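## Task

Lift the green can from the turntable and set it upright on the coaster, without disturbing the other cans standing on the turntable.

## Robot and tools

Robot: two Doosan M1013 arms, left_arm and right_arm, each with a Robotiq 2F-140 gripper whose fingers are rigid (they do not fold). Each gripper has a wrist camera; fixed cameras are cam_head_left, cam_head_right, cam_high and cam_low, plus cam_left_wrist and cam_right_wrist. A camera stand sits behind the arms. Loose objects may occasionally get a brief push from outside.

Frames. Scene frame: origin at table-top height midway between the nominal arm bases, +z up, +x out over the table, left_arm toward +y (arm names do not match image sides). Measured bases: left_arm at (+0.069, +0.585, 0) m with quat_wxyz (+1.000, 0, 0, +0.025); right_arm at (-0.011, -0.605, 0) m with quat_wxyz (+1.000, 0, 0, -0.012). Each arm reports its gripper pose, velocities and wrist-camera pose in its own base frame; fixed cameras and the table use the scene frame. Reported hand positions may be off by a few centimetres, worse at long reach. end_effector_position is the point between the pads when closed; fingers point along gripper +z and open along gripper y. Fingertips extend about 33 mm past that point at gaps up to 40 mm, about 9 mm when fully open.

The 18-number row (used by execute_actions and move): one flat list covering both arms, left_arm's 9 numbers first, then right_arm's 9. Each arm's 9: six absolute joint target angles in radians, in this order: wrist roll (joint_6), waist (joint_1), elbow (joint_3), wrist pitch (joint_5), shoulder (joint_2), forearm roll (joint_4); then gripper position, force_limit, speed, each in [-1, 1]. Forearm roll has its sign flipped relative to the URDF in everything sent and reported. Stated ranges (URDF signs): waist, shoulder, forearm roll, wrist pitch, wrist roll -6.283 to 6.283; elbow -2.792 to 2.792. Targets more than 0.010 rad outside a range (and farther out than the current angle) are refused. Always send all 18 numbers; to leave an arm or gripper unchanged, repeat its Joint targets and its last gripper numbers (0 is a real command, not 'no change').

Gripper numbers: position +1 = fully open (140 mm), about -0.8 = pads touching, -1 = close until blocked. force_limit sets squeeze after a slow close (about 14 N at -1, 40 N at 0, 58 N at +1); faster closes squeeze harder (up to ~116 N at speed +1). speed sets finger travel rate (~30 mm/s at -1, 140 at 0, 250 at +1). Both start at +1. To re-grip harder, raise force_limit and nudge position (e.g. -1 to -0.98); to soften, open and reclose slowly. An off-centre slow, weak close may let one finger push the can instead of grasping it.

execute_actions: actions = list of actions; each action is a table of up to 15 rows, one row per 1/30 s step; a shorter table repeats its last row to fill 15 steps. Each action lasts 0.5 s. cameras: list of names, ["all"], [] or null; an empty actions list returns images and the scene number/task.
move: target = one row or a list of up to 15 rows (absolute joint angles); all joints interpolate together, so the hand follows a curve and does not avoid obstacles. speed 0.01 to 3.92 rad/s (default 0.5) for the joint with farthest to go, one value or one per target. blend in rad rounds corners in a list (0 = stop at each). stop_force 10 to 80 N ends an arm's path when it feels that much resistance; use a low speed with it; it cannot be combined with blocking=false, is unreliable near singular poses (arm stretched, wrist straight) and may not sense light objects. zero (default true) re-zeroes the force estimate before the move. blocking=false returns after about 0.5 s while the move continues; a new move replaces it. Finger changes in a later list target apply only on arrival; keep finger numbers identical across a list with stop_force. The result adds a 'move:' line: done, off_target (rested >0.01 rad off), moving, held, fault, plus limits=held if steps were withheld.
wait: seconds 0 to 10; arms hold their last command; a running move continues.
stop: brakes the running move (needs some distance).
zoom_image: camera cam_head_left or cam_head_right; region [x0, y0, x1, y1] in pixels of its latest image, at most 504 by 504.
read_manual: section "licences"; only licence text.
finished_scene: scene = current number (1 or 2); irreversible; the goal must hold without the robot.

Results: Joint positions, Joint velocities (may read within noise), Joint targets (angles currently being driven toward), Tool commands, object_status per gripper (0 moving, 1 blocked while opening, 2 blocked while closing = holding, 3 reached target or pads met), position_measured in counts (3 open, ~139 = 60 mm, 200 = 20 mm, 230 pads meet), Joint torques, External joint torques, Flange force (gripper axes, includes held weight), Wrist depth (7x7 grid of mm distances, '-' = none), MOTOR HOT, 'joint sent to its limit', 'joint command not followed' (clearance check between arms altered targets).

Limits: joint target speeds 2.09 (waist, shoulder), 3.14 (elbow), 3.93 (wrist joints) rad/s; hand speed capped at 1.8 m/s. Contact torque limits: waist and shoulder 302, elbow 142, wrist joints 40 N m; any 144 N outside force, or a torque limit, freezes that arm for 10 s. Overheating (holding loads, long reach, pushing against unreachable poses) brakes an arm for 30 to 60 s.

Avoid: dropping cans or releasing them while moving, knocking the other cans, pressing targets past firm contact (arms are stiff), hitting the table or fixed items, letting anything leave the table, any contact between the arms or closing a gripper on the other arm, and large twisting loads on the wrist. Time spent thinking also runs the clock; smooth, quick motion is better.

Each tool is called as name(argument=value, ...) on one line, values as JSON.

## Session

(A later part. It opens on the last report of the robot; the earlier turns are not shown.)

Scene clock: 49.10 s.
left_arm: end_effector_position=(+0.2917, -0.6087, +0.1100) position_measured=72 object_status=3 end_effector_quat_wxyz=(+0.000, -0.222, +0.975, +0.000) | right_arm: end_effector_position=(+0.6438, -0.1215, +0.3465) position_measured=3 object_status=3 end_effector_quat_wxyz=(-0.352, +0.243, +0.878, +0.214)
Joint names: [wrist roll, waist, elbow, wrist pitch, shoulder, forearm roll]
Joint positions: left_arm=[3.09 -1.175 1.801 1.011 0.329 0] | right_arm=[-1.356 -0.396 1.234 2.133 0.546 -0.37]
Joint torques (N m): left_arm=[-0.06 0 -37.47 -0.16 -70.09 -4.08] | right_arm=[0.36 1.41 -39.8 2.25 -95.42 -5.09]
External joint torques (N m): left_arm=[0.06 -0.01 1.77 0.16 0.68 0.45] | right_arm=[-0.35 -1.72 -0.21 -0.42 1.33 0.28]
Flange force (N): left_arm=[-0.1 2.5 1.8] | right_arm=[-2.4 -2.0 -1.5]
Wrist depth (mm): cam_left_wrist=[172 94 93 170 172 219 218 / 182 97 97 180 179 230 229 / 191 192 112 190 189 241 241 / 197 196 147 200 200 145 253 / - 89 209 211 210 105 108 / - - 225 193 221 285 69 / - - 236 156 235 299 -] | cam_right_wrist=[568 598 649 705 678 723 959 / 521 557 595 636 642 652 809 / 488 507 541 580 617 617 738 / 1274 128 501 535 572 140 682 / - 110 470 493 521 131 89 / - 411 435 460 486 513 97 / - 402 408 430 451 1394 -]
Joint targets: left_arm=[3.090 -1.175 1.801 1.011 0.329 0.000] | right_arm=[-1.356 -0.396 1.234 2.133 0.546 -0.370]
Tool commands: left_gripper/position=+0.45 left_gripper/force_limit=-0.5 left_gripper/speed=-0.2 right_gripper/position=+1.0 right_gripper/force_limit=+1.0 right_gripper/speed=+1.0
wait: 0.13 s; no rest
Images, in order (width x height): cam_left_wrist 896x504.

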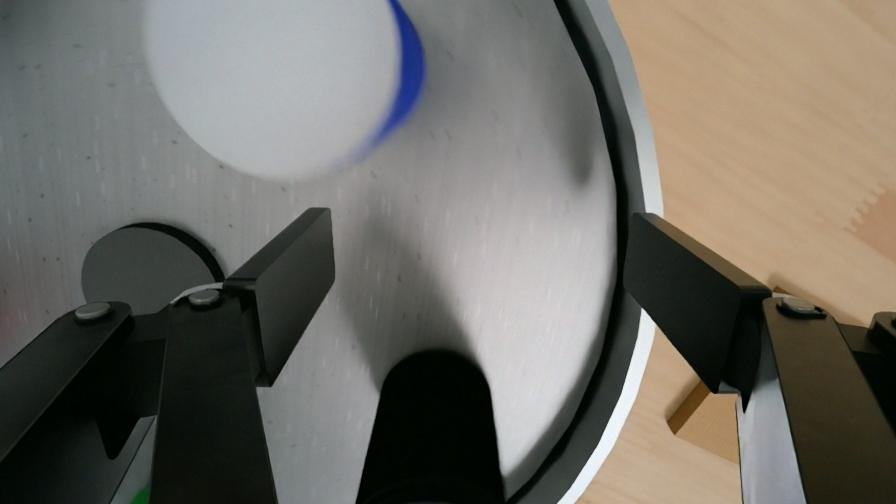

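move(target=[3.09, -1.175, 1.8013, 1.0113, 0.3290, 0.0, 0.45, -0.5, -0.2, -1.306, -0.396, 1.234, 2.133, 0.546, -0.370, 1.0, 1.0, 1.0], speed=0.01, blocking=false, cameras=["cam_left_wrist"])

wait(seconds=0.3, cameras=["cam_left_wrist"])

wait(seconds=0.3, cameras=["cam_left_wrist"])

wait(seconds=0.3, cameras=["cam_left_wrist"])

wait(seconds=10, cameras=["cam_left_wrist"])

Scene clock: 54.13 s.
left_arm: end_effector_position=(+0.2917, -0.6087, +0.1100) position_measured=72 object_status=3 end_effector_quat_wxyz=(+0.000, -0.222, +0.975, +0.000) | right_arm: end_effector_position=(+0.6438, -0.1215, +0.3465) position_measured=3 object_status=3 end_effector_quat_wxyz=(-0.352, +0.245, +0.878, +0.213) end_effector_velocity=(-0.001, +0.001, +0.000) end_effector_angular_velocity=(-0.004, +0.008, -0.005)
Joint names: [wrist roll, waist, elbow, wrist pitch, shoulder, forearm roll]
Joint positions: left_arm=[3.09 -1.175 1.801 1.011 0.329 0] | right_arm=[-1.352 -0.396 1.234 2.133 0.546 -0.37]
Joint velocities: left_arm=[within noise] | right_arm=[0.01 0.001 0.002 0.002 -0.001 0]
Joint torques (N m): left_arm=[0.04 -0.13 -37.46 -0.16 -70.27 -4.07] | right_arm=[0.62 2.07 -39.79 2.31 -95.88 -5.15]
External joint torques (N m): left_arm=[-0.04 0.02 1.62 0.15 0.57 0.44] | right_arm=[-0.61 -1.87 -0.21 -0.47 1.39 0.34]
Flange force (N): left_arm=[0.0 2.4 1.6] | right_arm=[-2.6 -2.6 -1.4]
Wrist depth (mm): cam_left_wrist=[174 153 173 172 172 218 219 / 181 181 181 180 178 229 229 / 191 191 190 190 189 240 240 / 197 196 147 198 199 144 254 / - 89 209 156 208 105 263 / - - 224 123 207 277 69 / - - 239 128 212 299 -] | cam_right_wrist=[570 599 647 709 686 742 945 / 524 552 590 631 637 649 822 / 489 512 544 583 622 611 723 / 1274 128 502 532 566 140 693 / - 110 467 495 524 130 89 / - 413 436 462 482 516 97 / - 401 407 428 448 1349 -]
Joint targets: left_arm=[3.090 -1.175 1.801 1.011 0.329 0.000] | right_arm=[-1.351 -0.396 1.234 2.133 0.546 -0.370]
Tool commands: left_gripper/position=+0.45 left_gripper/force_limit=-0.5 left_gripper/speed=-0.2 right_gripper/position=+1.0 right_gripper/force_limit=+1.0 right_gripper/speed=+1.0
move: running; right_arm: the wrist roll is farthest, 0.046 rad from its target
Images, in order (width x height): cam_left_wrist 896x504.

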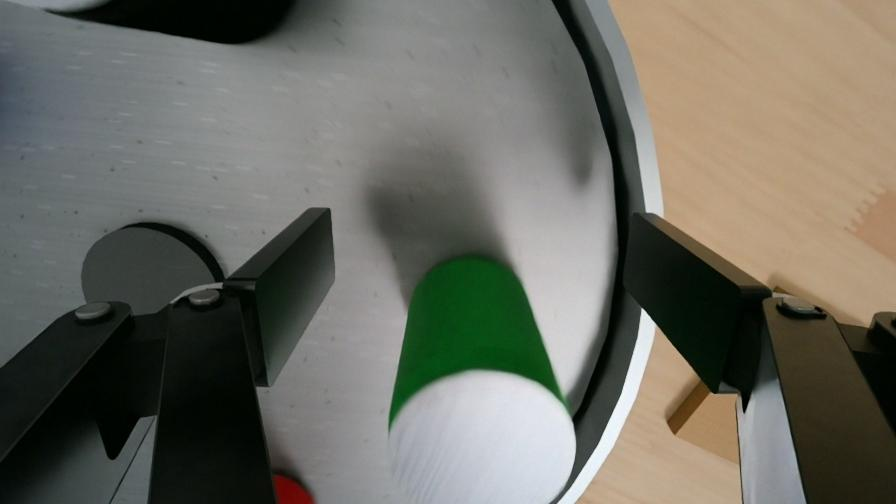

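Scene clock: 54.43 s.
left_arm: end_effector_position=(+0.2917, -0.6087, +0.1100) position_measured=72 object_status=3 end_effector_quat_wxyz=(+0.000, -0.222, +0.975, +0.000) | right_arm: end_effector_position=(+0.6438, -0.1215, +0.3465) position_measured=3 object_status=3 end_effector_quat_wxyz=(-0.353, +0.246, +0.877, +0.212) end_effector_velocity=(+0.000, +0.001, +0.000) end_effector_angular_velocity=(-0.005, +0.005, -0.006)
Joint names: [wrist roll, waist, elbow, wrist pitch, shoulder, forearm roll]
Joint positions: left_arm=[3.09 -1.175 1.801 1.011 0.329 0] | right_arm=[-1.349 -0.396 1.234 2.133 0.546 -0.37]
Joint velocities: left_arm=[within noise] | right_arm=[0.01 0 0.001 0 -0.001 0]
Joint torques (N m): left_arm=[-0.03 -0.48 -37.49 -0.27 -70.06 -4.04] | right_arm=[0.46 1.78 -39.84 2.29 -95.04 -5.06]
External joint torques (N m): left_arm=[0.03 0.42 1.6 0.25 0.43 0.4] | right_arm=[-0.45 -2.12 -0.34 -0.43 0.18 0.23]
Flange force (N): left_arm=[-0.7 2.4 1.3] | right_arm=[-0.9 -2.9 -0.9]
Wrist depth (mm): cam_left_wrist=[- 93 94 172 172 219 218 / 182 183 181 181 179 229 229 / 191 191 190 190 189 241 240 / 197 195 147 200 200 145 253 / - 89 210 208 210 105 108 / - - 225 179 220 277 69 / - - 238 144 232 301 -] | cam_right_wrist=[568 597 649 703 684 727 945 / 529 556 591 642 640 649 801 / 495 516 543 580 615 614 725 / 1281 128 504 533 565 140 675 / - 110 466 495 529 130 89 / - 413 434 459 482 508 97 / - 398 408 428 451 1402 -]
Joint targets: left_arm=[3.090 -1.175 1.801 1.011 0.329 0.000] | right_arm=[-1.348 -0.396 1.234 2.133 0.546 -0.370]
Tool commands: left_gripper/position=+0.45 left_gripper/force_limit=-0.5 left_gripper/speed=-0.2 right_gripper/position=+1.0 right_gripper/force_limit=+1.0 right_gripper/speed=+1.0
earlier move: running; right_arm: the wrist roll is farthest, 0.043 rad from its target
wait: 0.30 s; no rest
Images, in order (width x height): cam_left_wrist 896x504.

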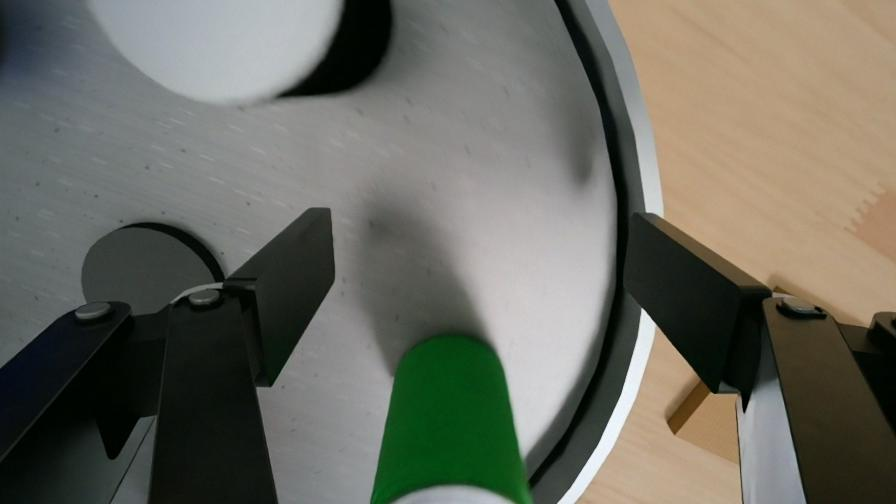

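Scene clock: 54.73 s.
left_arm: end_effector_position=(+0.2917, -0.6087, +0.1100) position_measured=72 object_status=3 end_effector_quat_wxyz=(+0.000, -0.222, +0.975, +0.000) | right_arm: end_effector_position=(+0.6438, -0.1215, +0.3465) position_measured=3 object_status=3 end_effector_quat_wxyz=(-0.353, +0.248, +0.877, +0.212) end_effector_velocity=(+0.000, +0.000, +0.001) end_effector_angular_velocity=(-0.005, +0.004, -0.006)
Joint names: [wrist roll, waist, elbow, wrist pitch, shoulder, forearm roll]
Joint positions: left_arm=[3.09 -1.175 1.801 1.011 0.329 0] | right_arm=[-1.346 -0.396 1.234 2.133 0.546 -0.37]
Joint velocities: left_arm=[within noise] | right_arm=[0.01 0 -0.001 0.001 -0.001 0]
Joint torques (N m): left_arm=[-0.08 -0.23 -37.24 -0.16 -69.93 -4.14] | right_arm=[0.49 2.18 -40.04 2.33 -95.6 -5.07]
External joint torques (N m): left_arm=[0.08 0.24 1.38 0.15 0.35 0.5] | right_arm=[-0.48 -2.5 -0.09 -0.49 1.24 0.25]
Flange force (N): left_arm=[-0.5 2.1 1.2] | right_arm=[-2.3 -3.2 -1.2]
Wrist depth (mm): cam_left_wrist=[173 172 92 169 172 218 218 / 181 181 97 98 179 229 228 / 191 191 103 105 189 241 240 / 197 195 129 200 199 144 253 / - 89 209 212 210 105 107 / - - 225 221 221 279 69 / - - 235 198 234 299 -] | cam_right_wrist=[573 607 652 707 671 723 949 / 527 553 592 634 631 631 799 / 494 512 545 575 617 622 723 / 1281 128 503 529 565 140 688 / - 110 464 493 524 131 89 / - 412 437 458 482 513 97 / - 405 410 428 450 1379 -]
Joint targets: left_arm=[3.090 -1.175 1.801 1.011 0.329 0.000] | right_arm=[-1.345 -0.396 1.234 2.133 0.546 -0.370]
Tool commands: left_gripper/position=+0.45 left_gripper/force_limit=-0.5 left_gripper/speed=-0.2 right_gripper/position=+1.0 right_gripper/force_limit=+1.0 right_gripper/speed=+1.0
earlier move: running; right_arm: the wrist roll is farthest, 0.040 rad from its target
wait: 0.30 s; no rest
Images, in order (width x height): cam_left_wrist 896x504.

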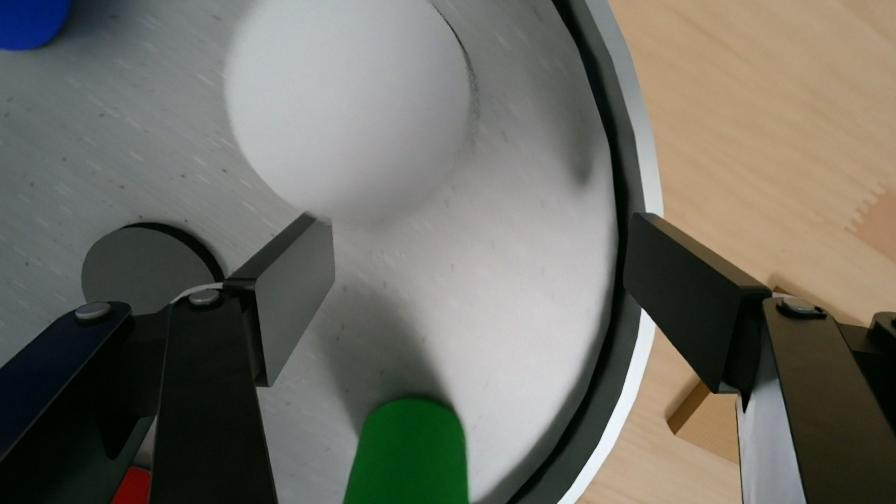

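Scene clock: 55.03 s.
left_arm: end_effector_position=(+0.2917, -0.6087, +0.1100) position_measured=72 object_status=3 end_effector_quat_wxyz=(+0.000, -0.222, +0.975, +0.000) | right_arm: end_effector_position=(+0.6438, -0.1215, +0.3465) position_measured=3 object_status=3 end_effector_quat_wxyz=(-0.353, +0.249, +0.877, +0.211) end_effector_velocity=(+0.000, +0.001, +0.001) end_effector_angular_velocity=(-0.006, +0.004, -0.004)
Joint names: [wrist roll, waist, elbow, wrist pitch, shoulder, forearm roll]
Joint positions: left_arm=[3.09 -1.175 1.801 1.011 0.329 0] | right_arm=[-1.343 -0.396 1.234 2.133 0.546 -0.37]
Joint velocities: left_arm=[within noise] | right_arm=[0.009 0.001 -0.001 0 -0.001 0.001]
Joint torques (N m): left_arm=[-0.18 -0.18 -37.56 -0.19 -69.87 -3.92] | right_arm=[0.42 1.93 -39.82 2.27 -95.6 -5.09]
External joint torques (N m): left_arm=[0.18 0.14 1.74 0.18 0.45 0.28] | right_arm=[-0.41 -1.81 -0.42 -0.42 0.45 0.26]
Flange force (N): left_arm=[-0.5 2.7 1.6] | right_arm=[-1.4 -2.3 -1.2]
Wrist depth (mm): cam_left_wrist=[172 172 172 172 172 219 218 / 182 181 181 179 178 229 229 / 191 191 188 103 188 241 240 / 197 196 110 108 195 144 253 / - 89 116 114 211 105 107 / - - 224 224 221 279 69 / - - 232 237 234 299 -] | cam_right_wrist=[570 602 655 707 677 736 931 / 528 561 594 639 636 623 814 / 493 514 546 579 614 617 713 / 1294 128 502 536 565 140 673 / - 110 468 496 521 131 89 / - 413 437 461 484 510 97 / - 401 410 426 449 1394 -]
Joint targets: left_arm=[3.090 -1.175 1.801 1.011 0.329 0.000] | right_arm=[-1.342 -0.396 1.234 2.133 0.546 -0.370]
Tool commands: left_gripper/position=+0.45 left_gripper/force_limit=-0.5 left_gripper/speed=-0.2 right_gripper/position=+1.0 right_gripper/force_limit=+1.0 right_gripper/speed=+1.0
earlier move: running; right_arm: the wrist roll is farthest, 0.037 rad from its target
wait: 0.30 s; no rest
Images, in order (width x height): cam_left_wrist 896x504.

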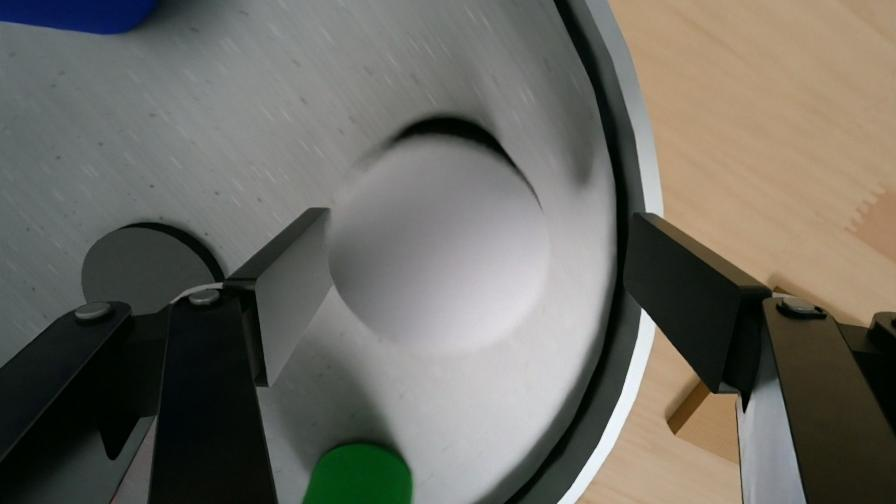

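Scene clock: 58.87 s.
left_arm: end_effector_position=(+0.2917, -0.6087, +0.1100) position_measured=72 object_status=3 end_effector_quat_wxyz=(+0.000, -0.222, +0.975, +0.000) | right_arm: end_effector_position=(+0.6438, -0.1215, +0.3465) position_measured=3 object_status=3 end_effector_quat_wxyz=(-0.357, +0.265, +0.872, +0.205)
Joint names: [wrist roll, waist, elbow, wrist pitch, shoulder, forearm roll]
Joint positions: left_arm=[3.09 -1.175 1.801 1.011 0.329 0] | right_arm=[-1.306 -0.396 1.234 2.133 0.546 -0.37]
Joint torques (N m): left_arm=[-0.01 0.15 -37.41 -0.22 -69.83 -3.98] | right_arm=[0.53 1.62 -39.93 2.26 -95.53 -5.17]
External joint torques (N m): left_arm=[0.01 -0.23 1.56 0.2 0.64 0.35] | right_arm=[-0.52 -1.6 -0.25 -0.4 0.51 0.33]
Flange force (N): left_arm=[0.3 2.1 1.6] | right_arm=[-1.4 -2.4 -0.8]
Wrist depth (mm): cam_left_wrist=[172 173 171 171 172 219 218 / 181 181 98 99 179 229 229 / 190 191 102 103 190 240 241 / 197 195 109 198 200 144 254 / - 89 209 211 210 105 107 / - - 224 222 221 284 69 / - - 235 208 235 299 -] | cam_right_wrist=[585 602 647 713 669 711 882 / 545 566 599 639 632 615 765 / 501 519 546 577 607 615 675 / 1314 128 507 530 561 140 654 / - 110 470 490 514 130 88 / - 419 439 460 475 501 97 / - 412 409 428 447 1335 -]
Joint targets: left_arm=[3.090 -1.175 1.801 1.011 0.329 0.000] | right_arm=[-1.306 -0.396 1.234 2.133 0.546 -0.370]
Tool commands: left_gripper/position=+0.45 left_gripper/force_limit=-0.5 left_gripper/speed=-0.2 right_gripper/position=+1.0 right_gripper/force_limit=+1.0 right_gripper/speed=+1.0
earlier move: done
wait: 3.83 of 10 s (the move ended)
Images, in order (width x height): cam_left_wrist 896x504.

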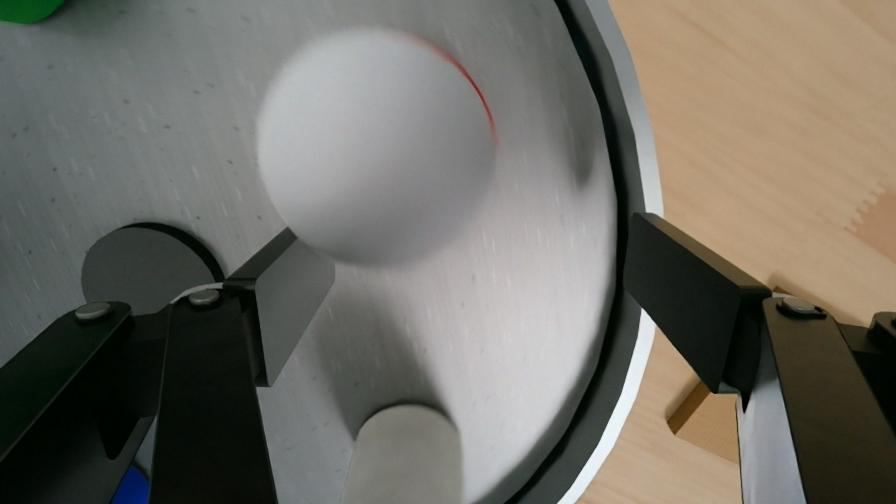

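move(target=[3.09, -1.175, 1.8013, 1.0113, 0.3290, 0.0, 0.45, -0.5, -0.2, -1.356, -0.396, 1.234, 2.133, 0.546, -0.370, 1.0, 1.0, 1.0], speed=0.01, blocking=false, cameras=[])

Scene clock: 60.40 s.
left_arm: end_effector_position=(+0.2917, -0.6087, +0.1100) position_measured=72 object_status=3 end_effector_quat_wxyz=(+0.000, -0.222, +0.975, +0.000) | right_arm: end_effector_position=(+0.6438, -0.1215, +0.3465) position_measured=3 object_status=3 end_effector_quat_wxyz=(-0.357, +0.263, +0.873, +0.206) end_effector_velocity=(+0.000, -0.002, +0.000) end_effector_angular_velocity=(+0.006, -0.006, +0.004)
Joint names: [wrist roll, waist, elbow, wrist pitch, shoulder, forearm roll]
Joint positions: left_arm=[3.09 -1.175 1.801 1.011 0.329 0] | right_arm=[-1.31 -0.396 1.234 2.133 0.546 -0.37]
Joint velocities: left_arm=[within noise] | right_arm=[-0.011 -0.003 -0.001 0.001 0 0]
Joint torques (N m): left_arm=[-0.01 0.31 -37.38 -0.26 -69.97 -4.09] | right_arm=[0.4 1.47 -39.95 2.28 -95.47 -5.11]
External joint torques (N m): left_arm=[0.01 -0.34 1.37 0.23 0.36 0.43] | right_arm=[-0.39 -1.64 -0.29 -0.42 0.47 0.27]
Flange force (N): left_arm=[0.5 2.1 1.1] | right_arm=[-1.4 -2.2 -0.9]
Wrist depth (mm): cam_left_wrist=[173 172 172 172 172 218 218 / 181 181 181 177 178 229 228 / 191 190 186 102 186 240 241 / 197 196 115 107 195 144 253 / - 89 209 114 211 105 107 / - - 224 223 220 280 69 / - - 215 235 235 298 -] | cam_right_wrist=[585 611 652 703 669 721 889 / 540 566 602 637 634 634 760 / 502 519 549 583 614 615 691 / 1307 128 508 532 562 140 654 / - 110 468 492 518 131 89 / - 419 438 458 480 500 97 / - 410 410 426 443 1328 -]
Joint targets: left_arm=[3.090 -1.175 1.801 1.011 0.329 0.000] | right_arm=[-1.311 -0.396 1.234 2.133 0.546 -0.370]
Tool commands: left_gripper/position=+0.45 left_gripper/force_limit=-0.5 left_gripper/speed=-0.2 right_gripper/position=+1.0 right_gripper/force_limit=+1.0 right_gripper/speed=+1.0
move: running; right_arm: the wrist roll is farthest, 0.046 rad from its target
No camera images: "cameras" was empty.

wait(seconds=10, cameras=[])

wait(seconds=2.13, cameras=[])

move(target=[[3.09, -1.06, 1.8013, 1.0113, 0.3290, 0.0, -1.0, -0.5, -0.2, -1.356, -0.396, 1.234, 2.133, 0.546, -0.370, 1.0, 1.0, 1.0], [3.09, -1.0, 1.6539, 1.2555, 0.2322, 0.0, -1.0, -0.5, -0.2, -1.356, -0.396, 1.234, 2.133, 0.546, -0.370, 1.0, 1.0, 1.0]], speed=[0.184, 0.8], blend=[0.03, 0.0], cameras=["cam_left_wrist", "cam_head_left", "cam_low"])

Scene clock: 65.13 s.
left_arm: end_effector_position=(+0.2917, -0.6087, +0.1100) position_measured=72 object_status=3 end_effector_quat_wxyz=(+0.000, -0.222, +0.975, +0.000) | right_arm: end_effector_position=(+0.6438, -0.1215, +0.3465) position_measured=3 object_status=3 end_effector_quat_wxyz=(-0.352, +0.243, +0.878, +0.214)
Joint names: [wrist roll, waist, elbow, wrist pitch, shoulder, forearm roll]
Joint positions: left_arm=[3.09 -1.175 1.801 1.011 0.329 0] | right_arm=[-1.356 -0.396 1.234 2.133 0.546 -0.37]
Joint torques (N m): left_arm=[-0.12 0.29 -37.74 -0.17 -70.24 -4.08] | right_arm=[0.47 2.27 -40.1 2.29 -95.24 -5.12]
External joint torques (N m): left_arm=[0.12 -0.33 1.92 0.16 0.75 0.44] | right_arm=[-0.46 -2.46 -0.1 -0.43 0 0.28]
Flange force (N): left_arm=[0.3 2.7 2.0] | right_arm=[-0.5 -3.6 -0.2]
Wrist depth (mm): cam_left_wrist=[- 93 136 172 172 219 218 / 181 181 181 180 178 229 229 / 190 190 190 189 189 241 240 / 197 196 147 200 199 144 253 / - 89 209 193 211 105 107 / - - 225 143 214 277 69 / - - 238 130 209 298 -] | cam_right_wrist=[568 604 645 703 699 729 956 / 520 553 595 640 632 650 796 / 490 510 543 581 614 618 729 / 1274 128 505 531 568 140 691 / - 110 466 494 522 130 89 / - 414 436 459 485 516 97 / - 401 408 428 455 1394 -]
Joint targets: left_arm=[3.090 -1.175 1.801 1.011 0.329 0.000] | right_arm=[-1.356 -0.396 1.234 2.133 0.546 -0.370]
Tool commands: left_gripper/position=+0.45 left_gripper/force_limit=-0.5 left_gripper/speed=-0.2 right_gripper/position=+1.0 right_gripper/force_limit=+1.0 right_gripper/speed=+1.0
earlier move: done
wait: 4.20 of 10 s (the move ended)
No camera images: "cameras" was empty.

Scene clock: 67.27 s.
left_arm: end_effector_position=(+0.2917, -0.6087, +0.1100) position_measured=72 object_status=3 end_effector_quat_wxyz=(+0.000, -0.222, +0.975, +0.000) | right_arm: end_effector_position=(+0.6438, -0.1215, +0.3465) position_measured=3 object_status=3 end_effector_quat_wxyz=(-0.352, +0.243, +0.878, +0.214)
Joint names: [wrist roll, waist, elbow, wrist pitch, shoulder, forearm roll]
Joint positions: left_arm=[3.09 -1.175 1.801 1.011 0.329 0] | right_arm=[-1.356 -0.396 1.234 2.133 0.546 -0.37]
Joint torques (N m): left_arm=[-0.08 -0.05 -37.74 -0.23 -70.5 -4.06] | right_arm=[0.35 2.17 -39.9 2.22 -95.32 -5.18]
External joint torques (N m): left_arm=[0.08 0.11 1.9 0.21 1.05 0.42] | right_arm=[-0.34 -2.16 -0.17 -0.38 0.71 0.37]
Flange force (N): left_arm=[-0.3 2.2 2.2] | right_arm=[-1.5 -2.8 -1.0]
Wrist depth (mm): cam_left_wrist=[173 172 173 172 172 219 219 / 182 181 181 180 179 229 228 / 191 191 190 115 188 241 240 / 197 196 129 107 160 144 254 / - 89 129 113 208 105 107 / - - 225 224 222 278 69 / - - 224 238 235 300 -] | cam_right_wrist=[570 595 649 705 680 740 949 / 522 550 595 636 637 644 822 / 490 511 545 575 618 614 725 / 470 128 504 531 575 140 686 / - 110 467 493 525 131 89 / - 413 436 458 487 514 97 / - 401 408 428 451 1371 -]
Joint targets: left_arm=[3.090 -1.175 1.801 1.011 0.329 0.000] | right_arm=[-1.356 -0.396 1.234 2.133 0.546 -0.370]
Tool commands: left_gripper/position=+0.45 left_gripper/force_limit=-0.5 left_gripper/speed=-0.2 right_gripper/position=+1.0 right_gripper/force_limit=+1.0 right_gripper/speed=+1.0
wait: 2.13 s; at rest by 0.17 s
No camera images: "cameras" was empty.

Scene clock: 68.63 s.
left_arm: end_effector_position=(+0.3932, -0.5486, +0.2499) position_measured=153 object_status=2 end_effector_quat_wxyz=(+0.000, -0.306, +0.952, +0.000) | right_arm: end_effector_position=(+0.6438, -0.1215, +0.3465) position_measured=3 object_status=3 end_effector_quat_wxyz=(-0.352, +0.243, +0.878, +0.214)
Joint names: [wrist roll, waist, elbow, wrist pitch, shoulder, forearm roll]
Joint positions: left_arm=[3.09 -1 1.654 1.255 0.232 0] | right_arm=[-1.356 -0.396 1.234 2.133 0.546 -0.37]
Joint torques (N m): left_arm=[-0.11 -0.11 -42.9 -0.14 -65.85 -4.49] | right_arm=[0.49 1.35 -39.84 2.29 -95.36 -5.1]
External joint torques (N m): left_arm=[0.11 0.1 2.89 0.14 1.87 0.43] | right_arm=[-0.48 -1.3 -0.04 -0.44 1.09 0.31]
Flange force (N): left_arm=[-0.3 2.7 4.3] | right_arm=[-1.9 -2.1 -0.6]
Wrist depth (mm): cam_left_wrist=[298 299 299 298 298 342 343 / 276 308 312 312 354 356 360 / 255 330 328 321 375 369 377 / 340 345 340 119 123 384 396 / 425 - 92 114 112 91 416 / - 71 - 120 119 92 - / - 71 - 478 - - -] | cam_right_wrist=[567 595 645 711 678 747 949 / 522 552 588 637 637 645 822 / 491 509 539 581 615 618 734 / 1243 129 504 535 563 140 695 / - 110 466 494 526 131 89 / - 413 434 458 486 516 97 / - 401 407 428 451 1371 -]
Joint targets: left_arm=[3.090 -1.000 1.654 1.256 0.232 0.000] | right_arm=[-1.356 -0.396 1.234 2.133 0.546 -0.370]
move: done
Images, in order (width x height): cam_head_left 896x504, cam_low 896x504, cam_left_wrist 896x504.

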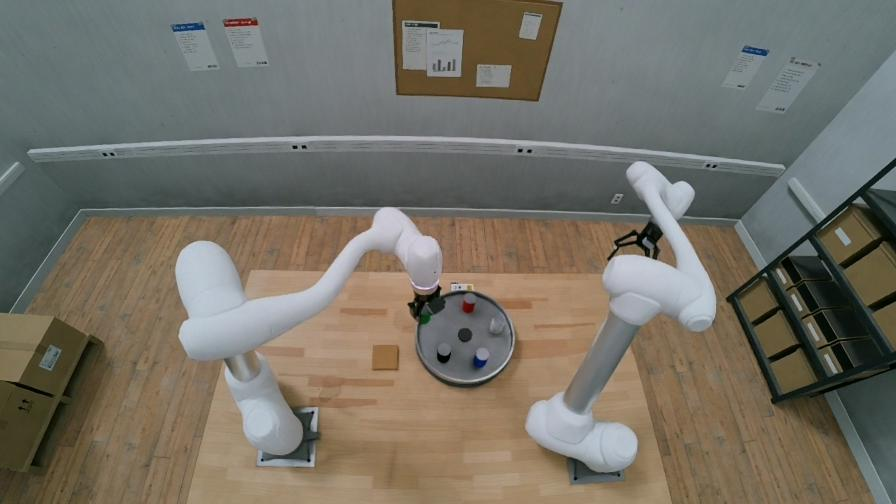

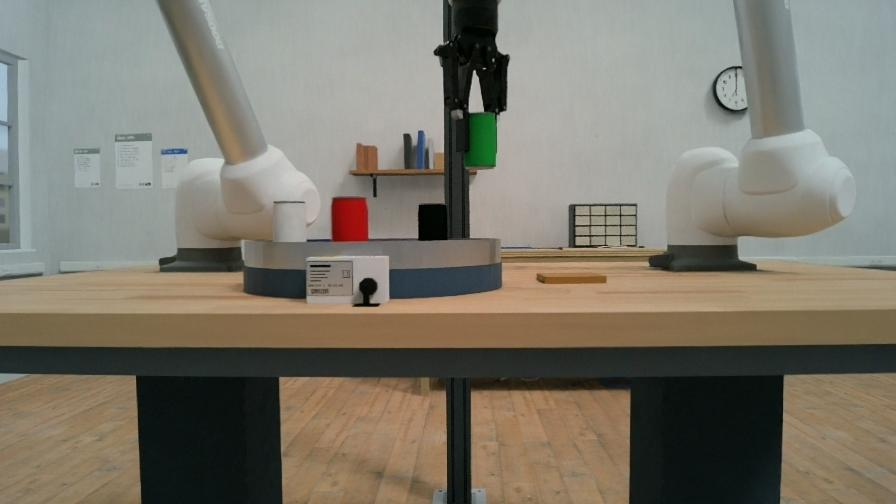

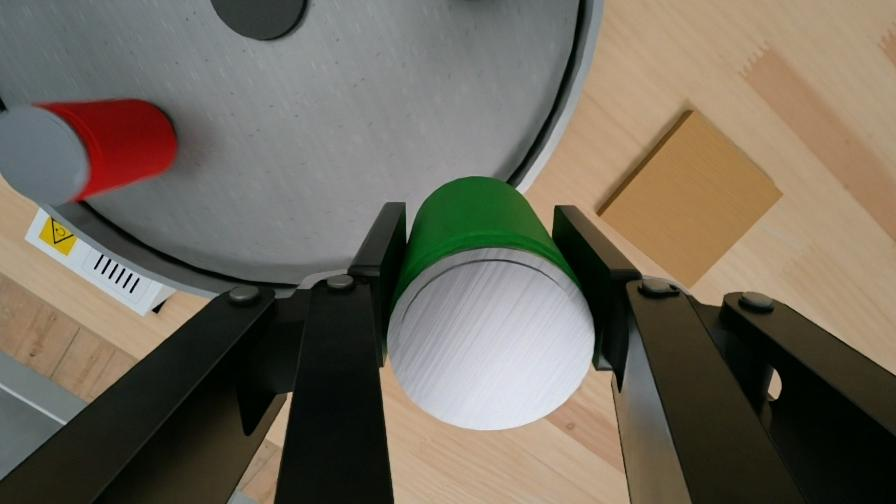

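move(target=[3.1123, -0.9777, 2.1007, 0.9851, 0.0559, 0.0, -1.0, -0.5, -0.2, -1.356, -0.396, 1.234, 2.133, 0.546, -0.370, 1.0, 1.0, 1.0], speed=0.7, cameras=["cam_left_wrist", "cam_head_left", "cam_low"])

Scene clock: 71.37 s.
left_arm: end_effector_position=(+0.3083, -0.3957, +0.1300) position_measured=153 object_status=2 end_effector_quat_wxyz=(+0.000, -0.306, +0.952, +0.000) | right_arm: end_effector_position=(+0.6438, -0.1215, +0.3465) position_measured=3 object_status=3 end_effector_quat_wxyz=(-0.352, +0.243, +0.878, +0.214)
Joint names: [wrist roll, waist, elbow, wrist pitch, shoulder, forearm roll]
Joint positions: left_arm=[3.112 -0.978 2.101 0.985 0.056 0] | right_arm=[-1.356 -0.396 1.234 2.133 0.546 -0.37]
Joint torques (N m): left_arm=[0 -0.07 -38.16 -0.09 -41.8 -3.97] | right_arm=[0.47 1.26 -39.88 2.34 -95.45 -5.23]
External joint torques (N m): left_arm=[0 0.08 2.91 0.09 0.69 0.39] | right_arm=[-0.47 -1.14 -0.21 -0.5 0.87 0.42]
Flange force (N): left_arm=[0.0 3.8 3.6] | right_arm=[-1.8 -1.9 -0.7]
Wrist depth (mm): cam_left_wrist=[191 189 237 238 237 237 236 / 201 198 249 244 248 248 247 / 211 208 263 246 252 261 260 / 218 278 271 119 123 275 274 / 295 79 92 113 112 91 286 / - 71 - 120 119 92 - / - 71 - 328 329 - -] | cam_right_wrist=[568 598 647 711 686 747 952 / 522 557 592 634 644 652 825 / 487 509 543 576 615 620 731 / 1274 128 502 530 568 139 680 / - 110 464 496 519 131 89 / - 412 434 458 485 515 97 / - 401 408 427 451 1394 -]
Joint targets: left_arm=[3.112 -0.978 2.101 0.985 0.056 0.000] | right_arm=[-1.356 -0.396 1.234 2.133 0.546 -0.370]
move: done
Images, in order (width x height): cam_head_left 896x504, cam_low 896x504, cam_left_wrist 896x504.

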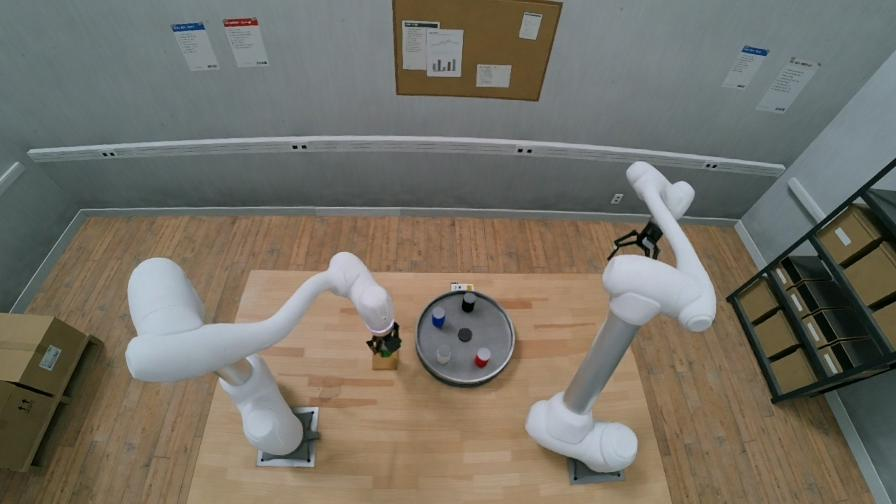

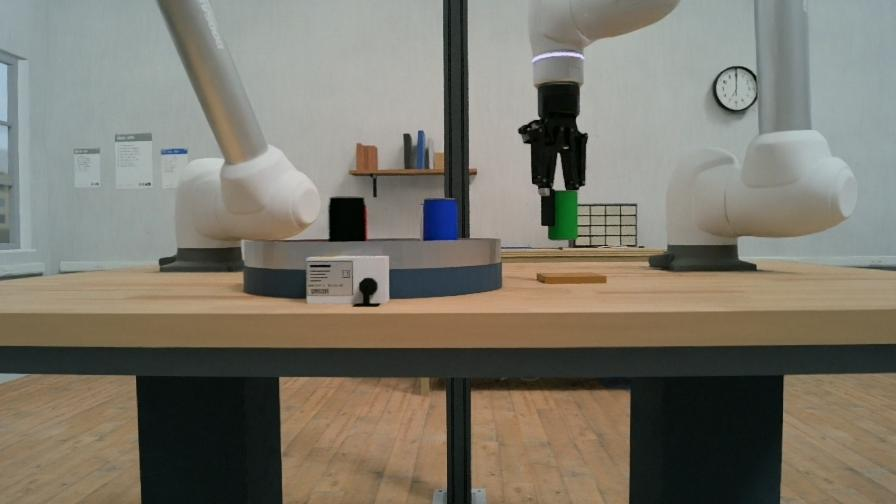

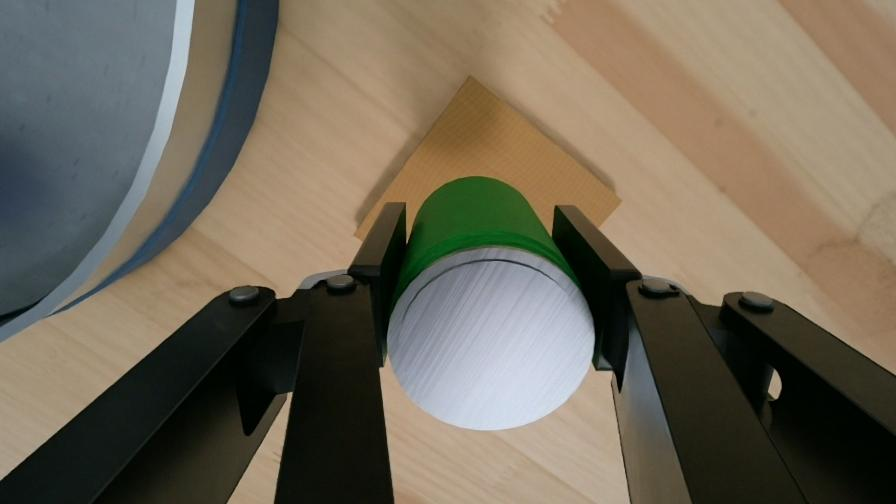

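move(target=[3.1252, -0.9648, 2.1591, 0.8750, 0.1075, 0.0, -1.0, -0.5, -0.2, -1.356, -0.396, 1.234, 2.133, 0.546, -0.370, 1.0, 1.0, 1.0], speed=0.3, cameras=[])

move(target=[3.1252, -0.9648, 2.1747, 0.8360, 0.1309, 0.0, -1.0, -0.5, -0.2, -1.356, -0.396, 1.234, 2.133, 0.546, -0.370, 1.0, 1.0, 1.0], speed=0.035, stop_force=12, cameras=["cam_left_wrist", "cam_low", "cam_head_left"])

Scene clock: 74.10 s.
left_arm: end_effector_position=(+0.3106, -0.3877, +0.0781) position_measured=153 object_status=2 end_effector_quat_wxyz=(+0.000, -0.306, +0.952, +0.000) | right_arm: end_effector_position=(+0.6438, -0.1215, +0.3465) position_measured=3 object_status=3 end_effector_quat_wxyz=(-0.352, +0.243, +0.878, +0.214)
Joint names: [wrist roll, waist, elbow, wrist pitch, shoulder, forearm roll]
Joint positions: left_arm=[3.125 -0.965 2.159 0.875 0.107 0] | right_arm=[-1.356 -0.396 1.234 2.133 0.546 -0.37]
Joint torques (N m): left_arm=[-0.03 0.09 -35 -0.12 -44.9 -3.8] | right_arm=[0.36 2.32 -40.02 2.29 -95.59 -5.14]
External joint torques (N m): left_arm=[0.03 -0.08 2.55 0.11 1.22 0.51] | right_arm=[-0.35 -1.82 0.18 -0.45 1.39 0.35]
Flange force (N): left_arm=[0.2 2.5 3.6] | right_arm=[-2.1 -2.6 -0.5]
Wrist depth (mm): cam_left_wrist=[137 177 192 191 191 190 190 / 151 198 201 193 198 200 199 / 169 209 211 195 198 209 209 / 198 223 218 119 123 221 221 / 236 89 92 114 112 91 230 / - 71 - 120 119 92 - / - 71 - 263 264 - -] | cam_right_wrist=[566 599 650 705 686 751 945 / 522 553 592 639 634 652 819 / 489 511 543 580 625 617 731 / 1294 128 499 535 568 140 689 / - 110 466 495 524 130 89 / - 413 437 459 485 514 97 / - 402 408 431 451 1394 -]
Joint targets: left_arm=[3.125 -0.965 2.159 0.875 0.108 0.000] | right_arm=[-1.356 -0.396 1.234 2.133 0.546 -0.370]
move: done
No camera images: "cameras" was empty.

Scene clock: 75.27 s.
left_arm: end_effector_position=(+0.3107, -0.3878, +0.0685) position_measured=153 object_status=2 end_effector_quat_wxyz=(+0.000, -0.306, +0.952, +0.000) | right_arm: end_effector_position=(+0.6438, -0.1215, +0.3465) position_measured=3 object_status=3 end_effector_quat_wxyz=(-0.352, +0.243, +0.878, +0.214)
Joint names: [wrist roll, waist, elbow, wrist pitch, shoulder, forearm roll]
Joint positions: left_arm=[3.125 -0.965 2.167 0.854 0.12 0] | right_arm=[-1.356 -0.396 1.234 2.133 0.546 -0.37]
Joint torques (N m): left_arm=[-0.03 -0.91 -22.58 -2.9 -26.83 -3.54] | right_arm=[0.5 1.79 -39.87 2.35 -95.44 -5.09]
External joint torques (N m): left_arm=[0.03 0.87 -9.31 2.89 -17.36 0.3] | right_arm=[-0.49 -1.16 -0.24 -0.5 0.73 0.26]
Flange force (N): left_arm=[-1.3 8.7 -36.5] | right_arm=[-1.6 -1.8 -0.6]
Wrist depth (mm): cam_left_wrist=[137 176 184 183 182 182 182 / 150 189 192 184 190 191 190 / 167 203 202 186 190 200 200 / 202 214 209 119 123 211 211 / 224 89 92 114 112 91 220 / - 71 - 120 120 92 - / - 71 - 253 252 - -] | cam_right_wrist=[568 599 647 705 677 749 942 / 524 555 588 639 639 626 830 / 483 509 544 579 612 618 727 / 1274 128 500 532 573 140 695 / - 110 469 490 527 131 89 / - 414 435 463 487 515 97 / - 399 407 428 452 1394 -]
Joint targets: left_arm=[3.125 -0.965 2.167 0.854 0.120 0.000] | right_arm=[-1.356 -0.396 1.234 2.133 0.546 -0.370]
move: contact (left_arm); left_arm: the wrist pitch is farthest, 0.018 rad from its target
Images, in order (width x height): cam_head_left 896x504, cam_low 896x504, cam_left_wrist 896x504.

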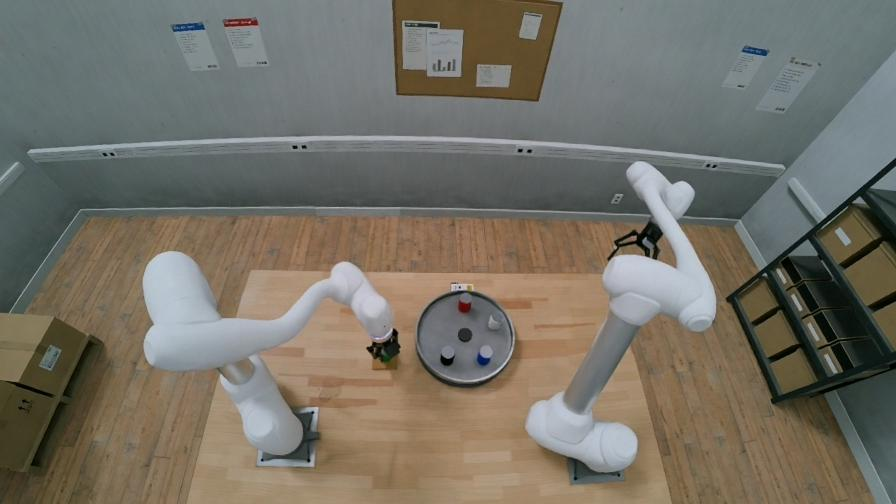

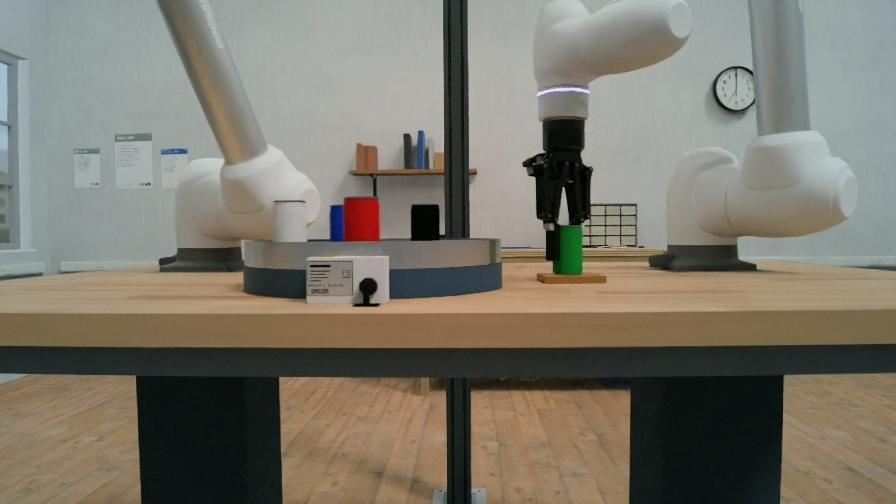

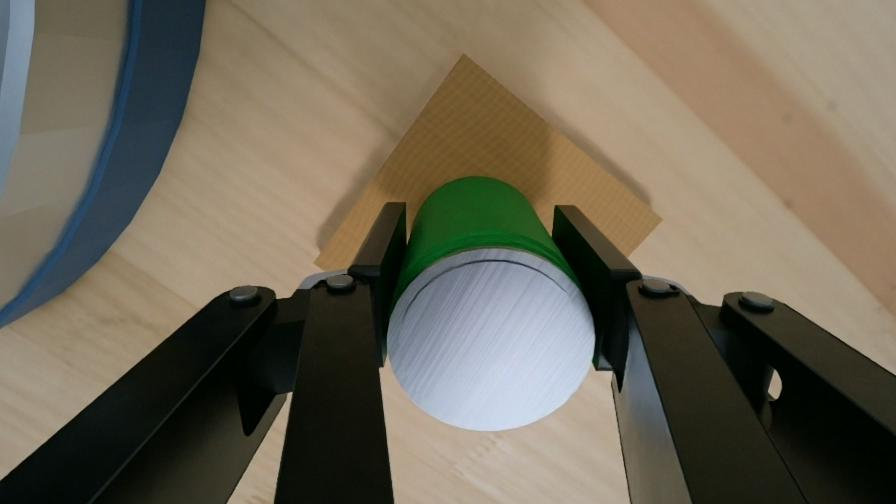

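move(target=[[3.125, -0.965, 2.167, 0.854, 0.120, 0.0, 0.4, -0.5, -0.3, -1.356, -0.396, 1.234, 2.133, 0.546, -0.370, 1.0, 1.0, 1.0], [3.125, -0.965, 2.0294, 1.1273, -0.0151, 0.0, 0.4, -0.5, -0.3, -1.356, -0.396, 1.234, 2.133, 0.546, -0.370, 1.0, 1.0, 1.0]], speed=[0.3, 0.5], cameras=["cam_left_wrist", "cam_low", "cam_head_left"])

Scene clock: 77.67 s.
left_arm: end_effector_position=(+0.3105, -0.3877, +0.2000) position_measured=78 object_status=3 end_effector_quat_wxyz=(+0.000, -0.306, +0.952, +0.000) | right_arm: end_effector_position=(+0.6438, -0.1215, +0.3465) position_measured=3 object_status=3 end_effector_quat_wxyz=(-0.352, +0.243, +0.878, +0.214)
Joint names: [wrist roll, waist, elbow, wrist pitch, shoulder, forearm roll]
Joint positions: left_arm=[3.125 -0.965 2.029 1.127 -0.015 0] | right_arm=[-1.356 -0.396 1.234 2.133 0.546 -0.37]
Joint torques (N m): left_arm=[0.05 -0.26 -39.97 -0.31 -35.79 -4.33] | right_arm=[0.48 1.95 -39.81 2.28 -95.31 -5.15]
External joint torques (N m): left_arm=[-0.05 0.21 1.76 0.3 -0.83 0.46] | right_arm=[-0.48 -2.25 -0.62 -0.41 -0.43 0.29]
Flange force (N): left_arm=[-0.1 4.2 0.9] | right_arm=[-0.3 -3.1 -1.1]
Wrist depth (mm): cam_left_wrist=[252 254 298 300 300 297 297 / 235 264 315 310 314 314 312 / 281 277 331 242 326 329 328 / 292 347 141 343 345 143 346 / - 84 361 367 366 102 94 / - - 390 390 388 108 69 / - - 415 412 413 81 -] | cam_right_wrist=[570 598 650 707 673 727 935 / 525 549 595 644 636 662 809 / 489 512 543 579 617 615 731 / 1281 129 502 532 566 140 695 / - 110 465 493 522 131 89 / - 412 437 458 487 516 98 / - 402 408 427 451 1386 -]
Joint targets: left_arm=[3.125 -0.965 2.029 1.127 -0.015 0.000] | right_arm=[-1.356 -0.396 1.234 2.133 0.546 -0.370]
move: done
Images, in order (width x height): cam_head_left 896x504, cam_low 896x504, cam_left_wrist 896x504.

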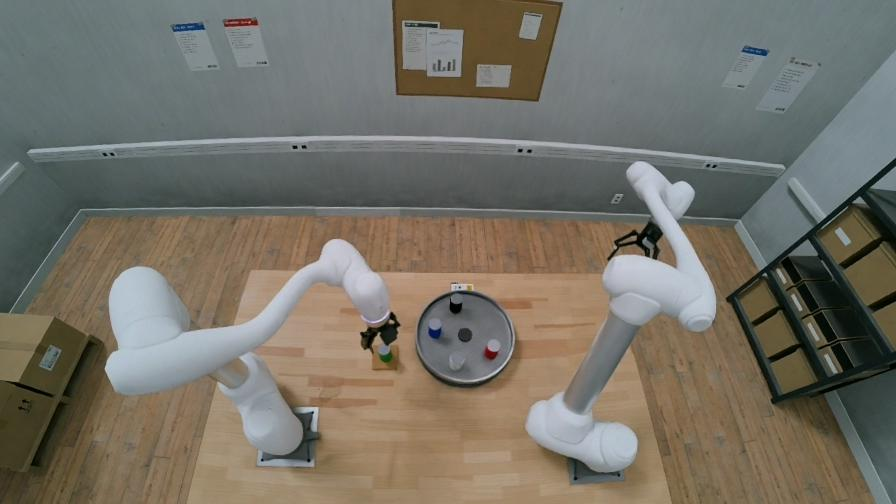

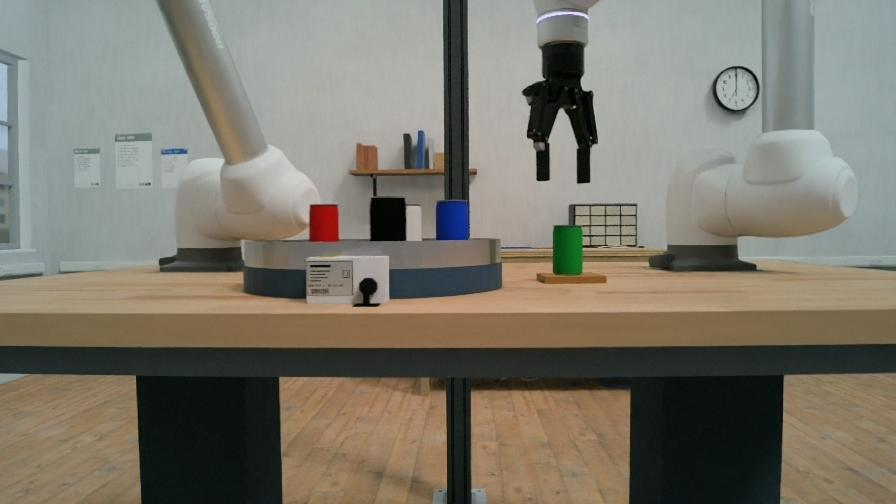

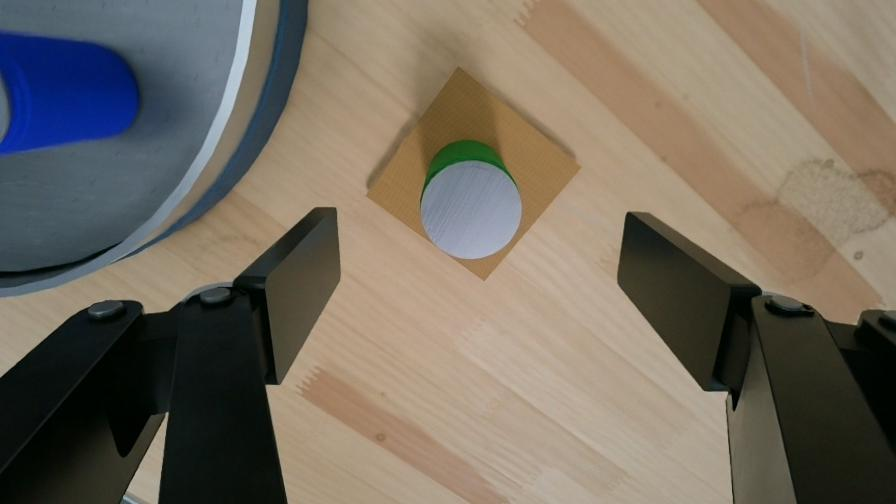

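Green can stands centred on the coaster; the other cans are on the turntable.

finished_scene(scene=1)

The scene is finished: the task was done.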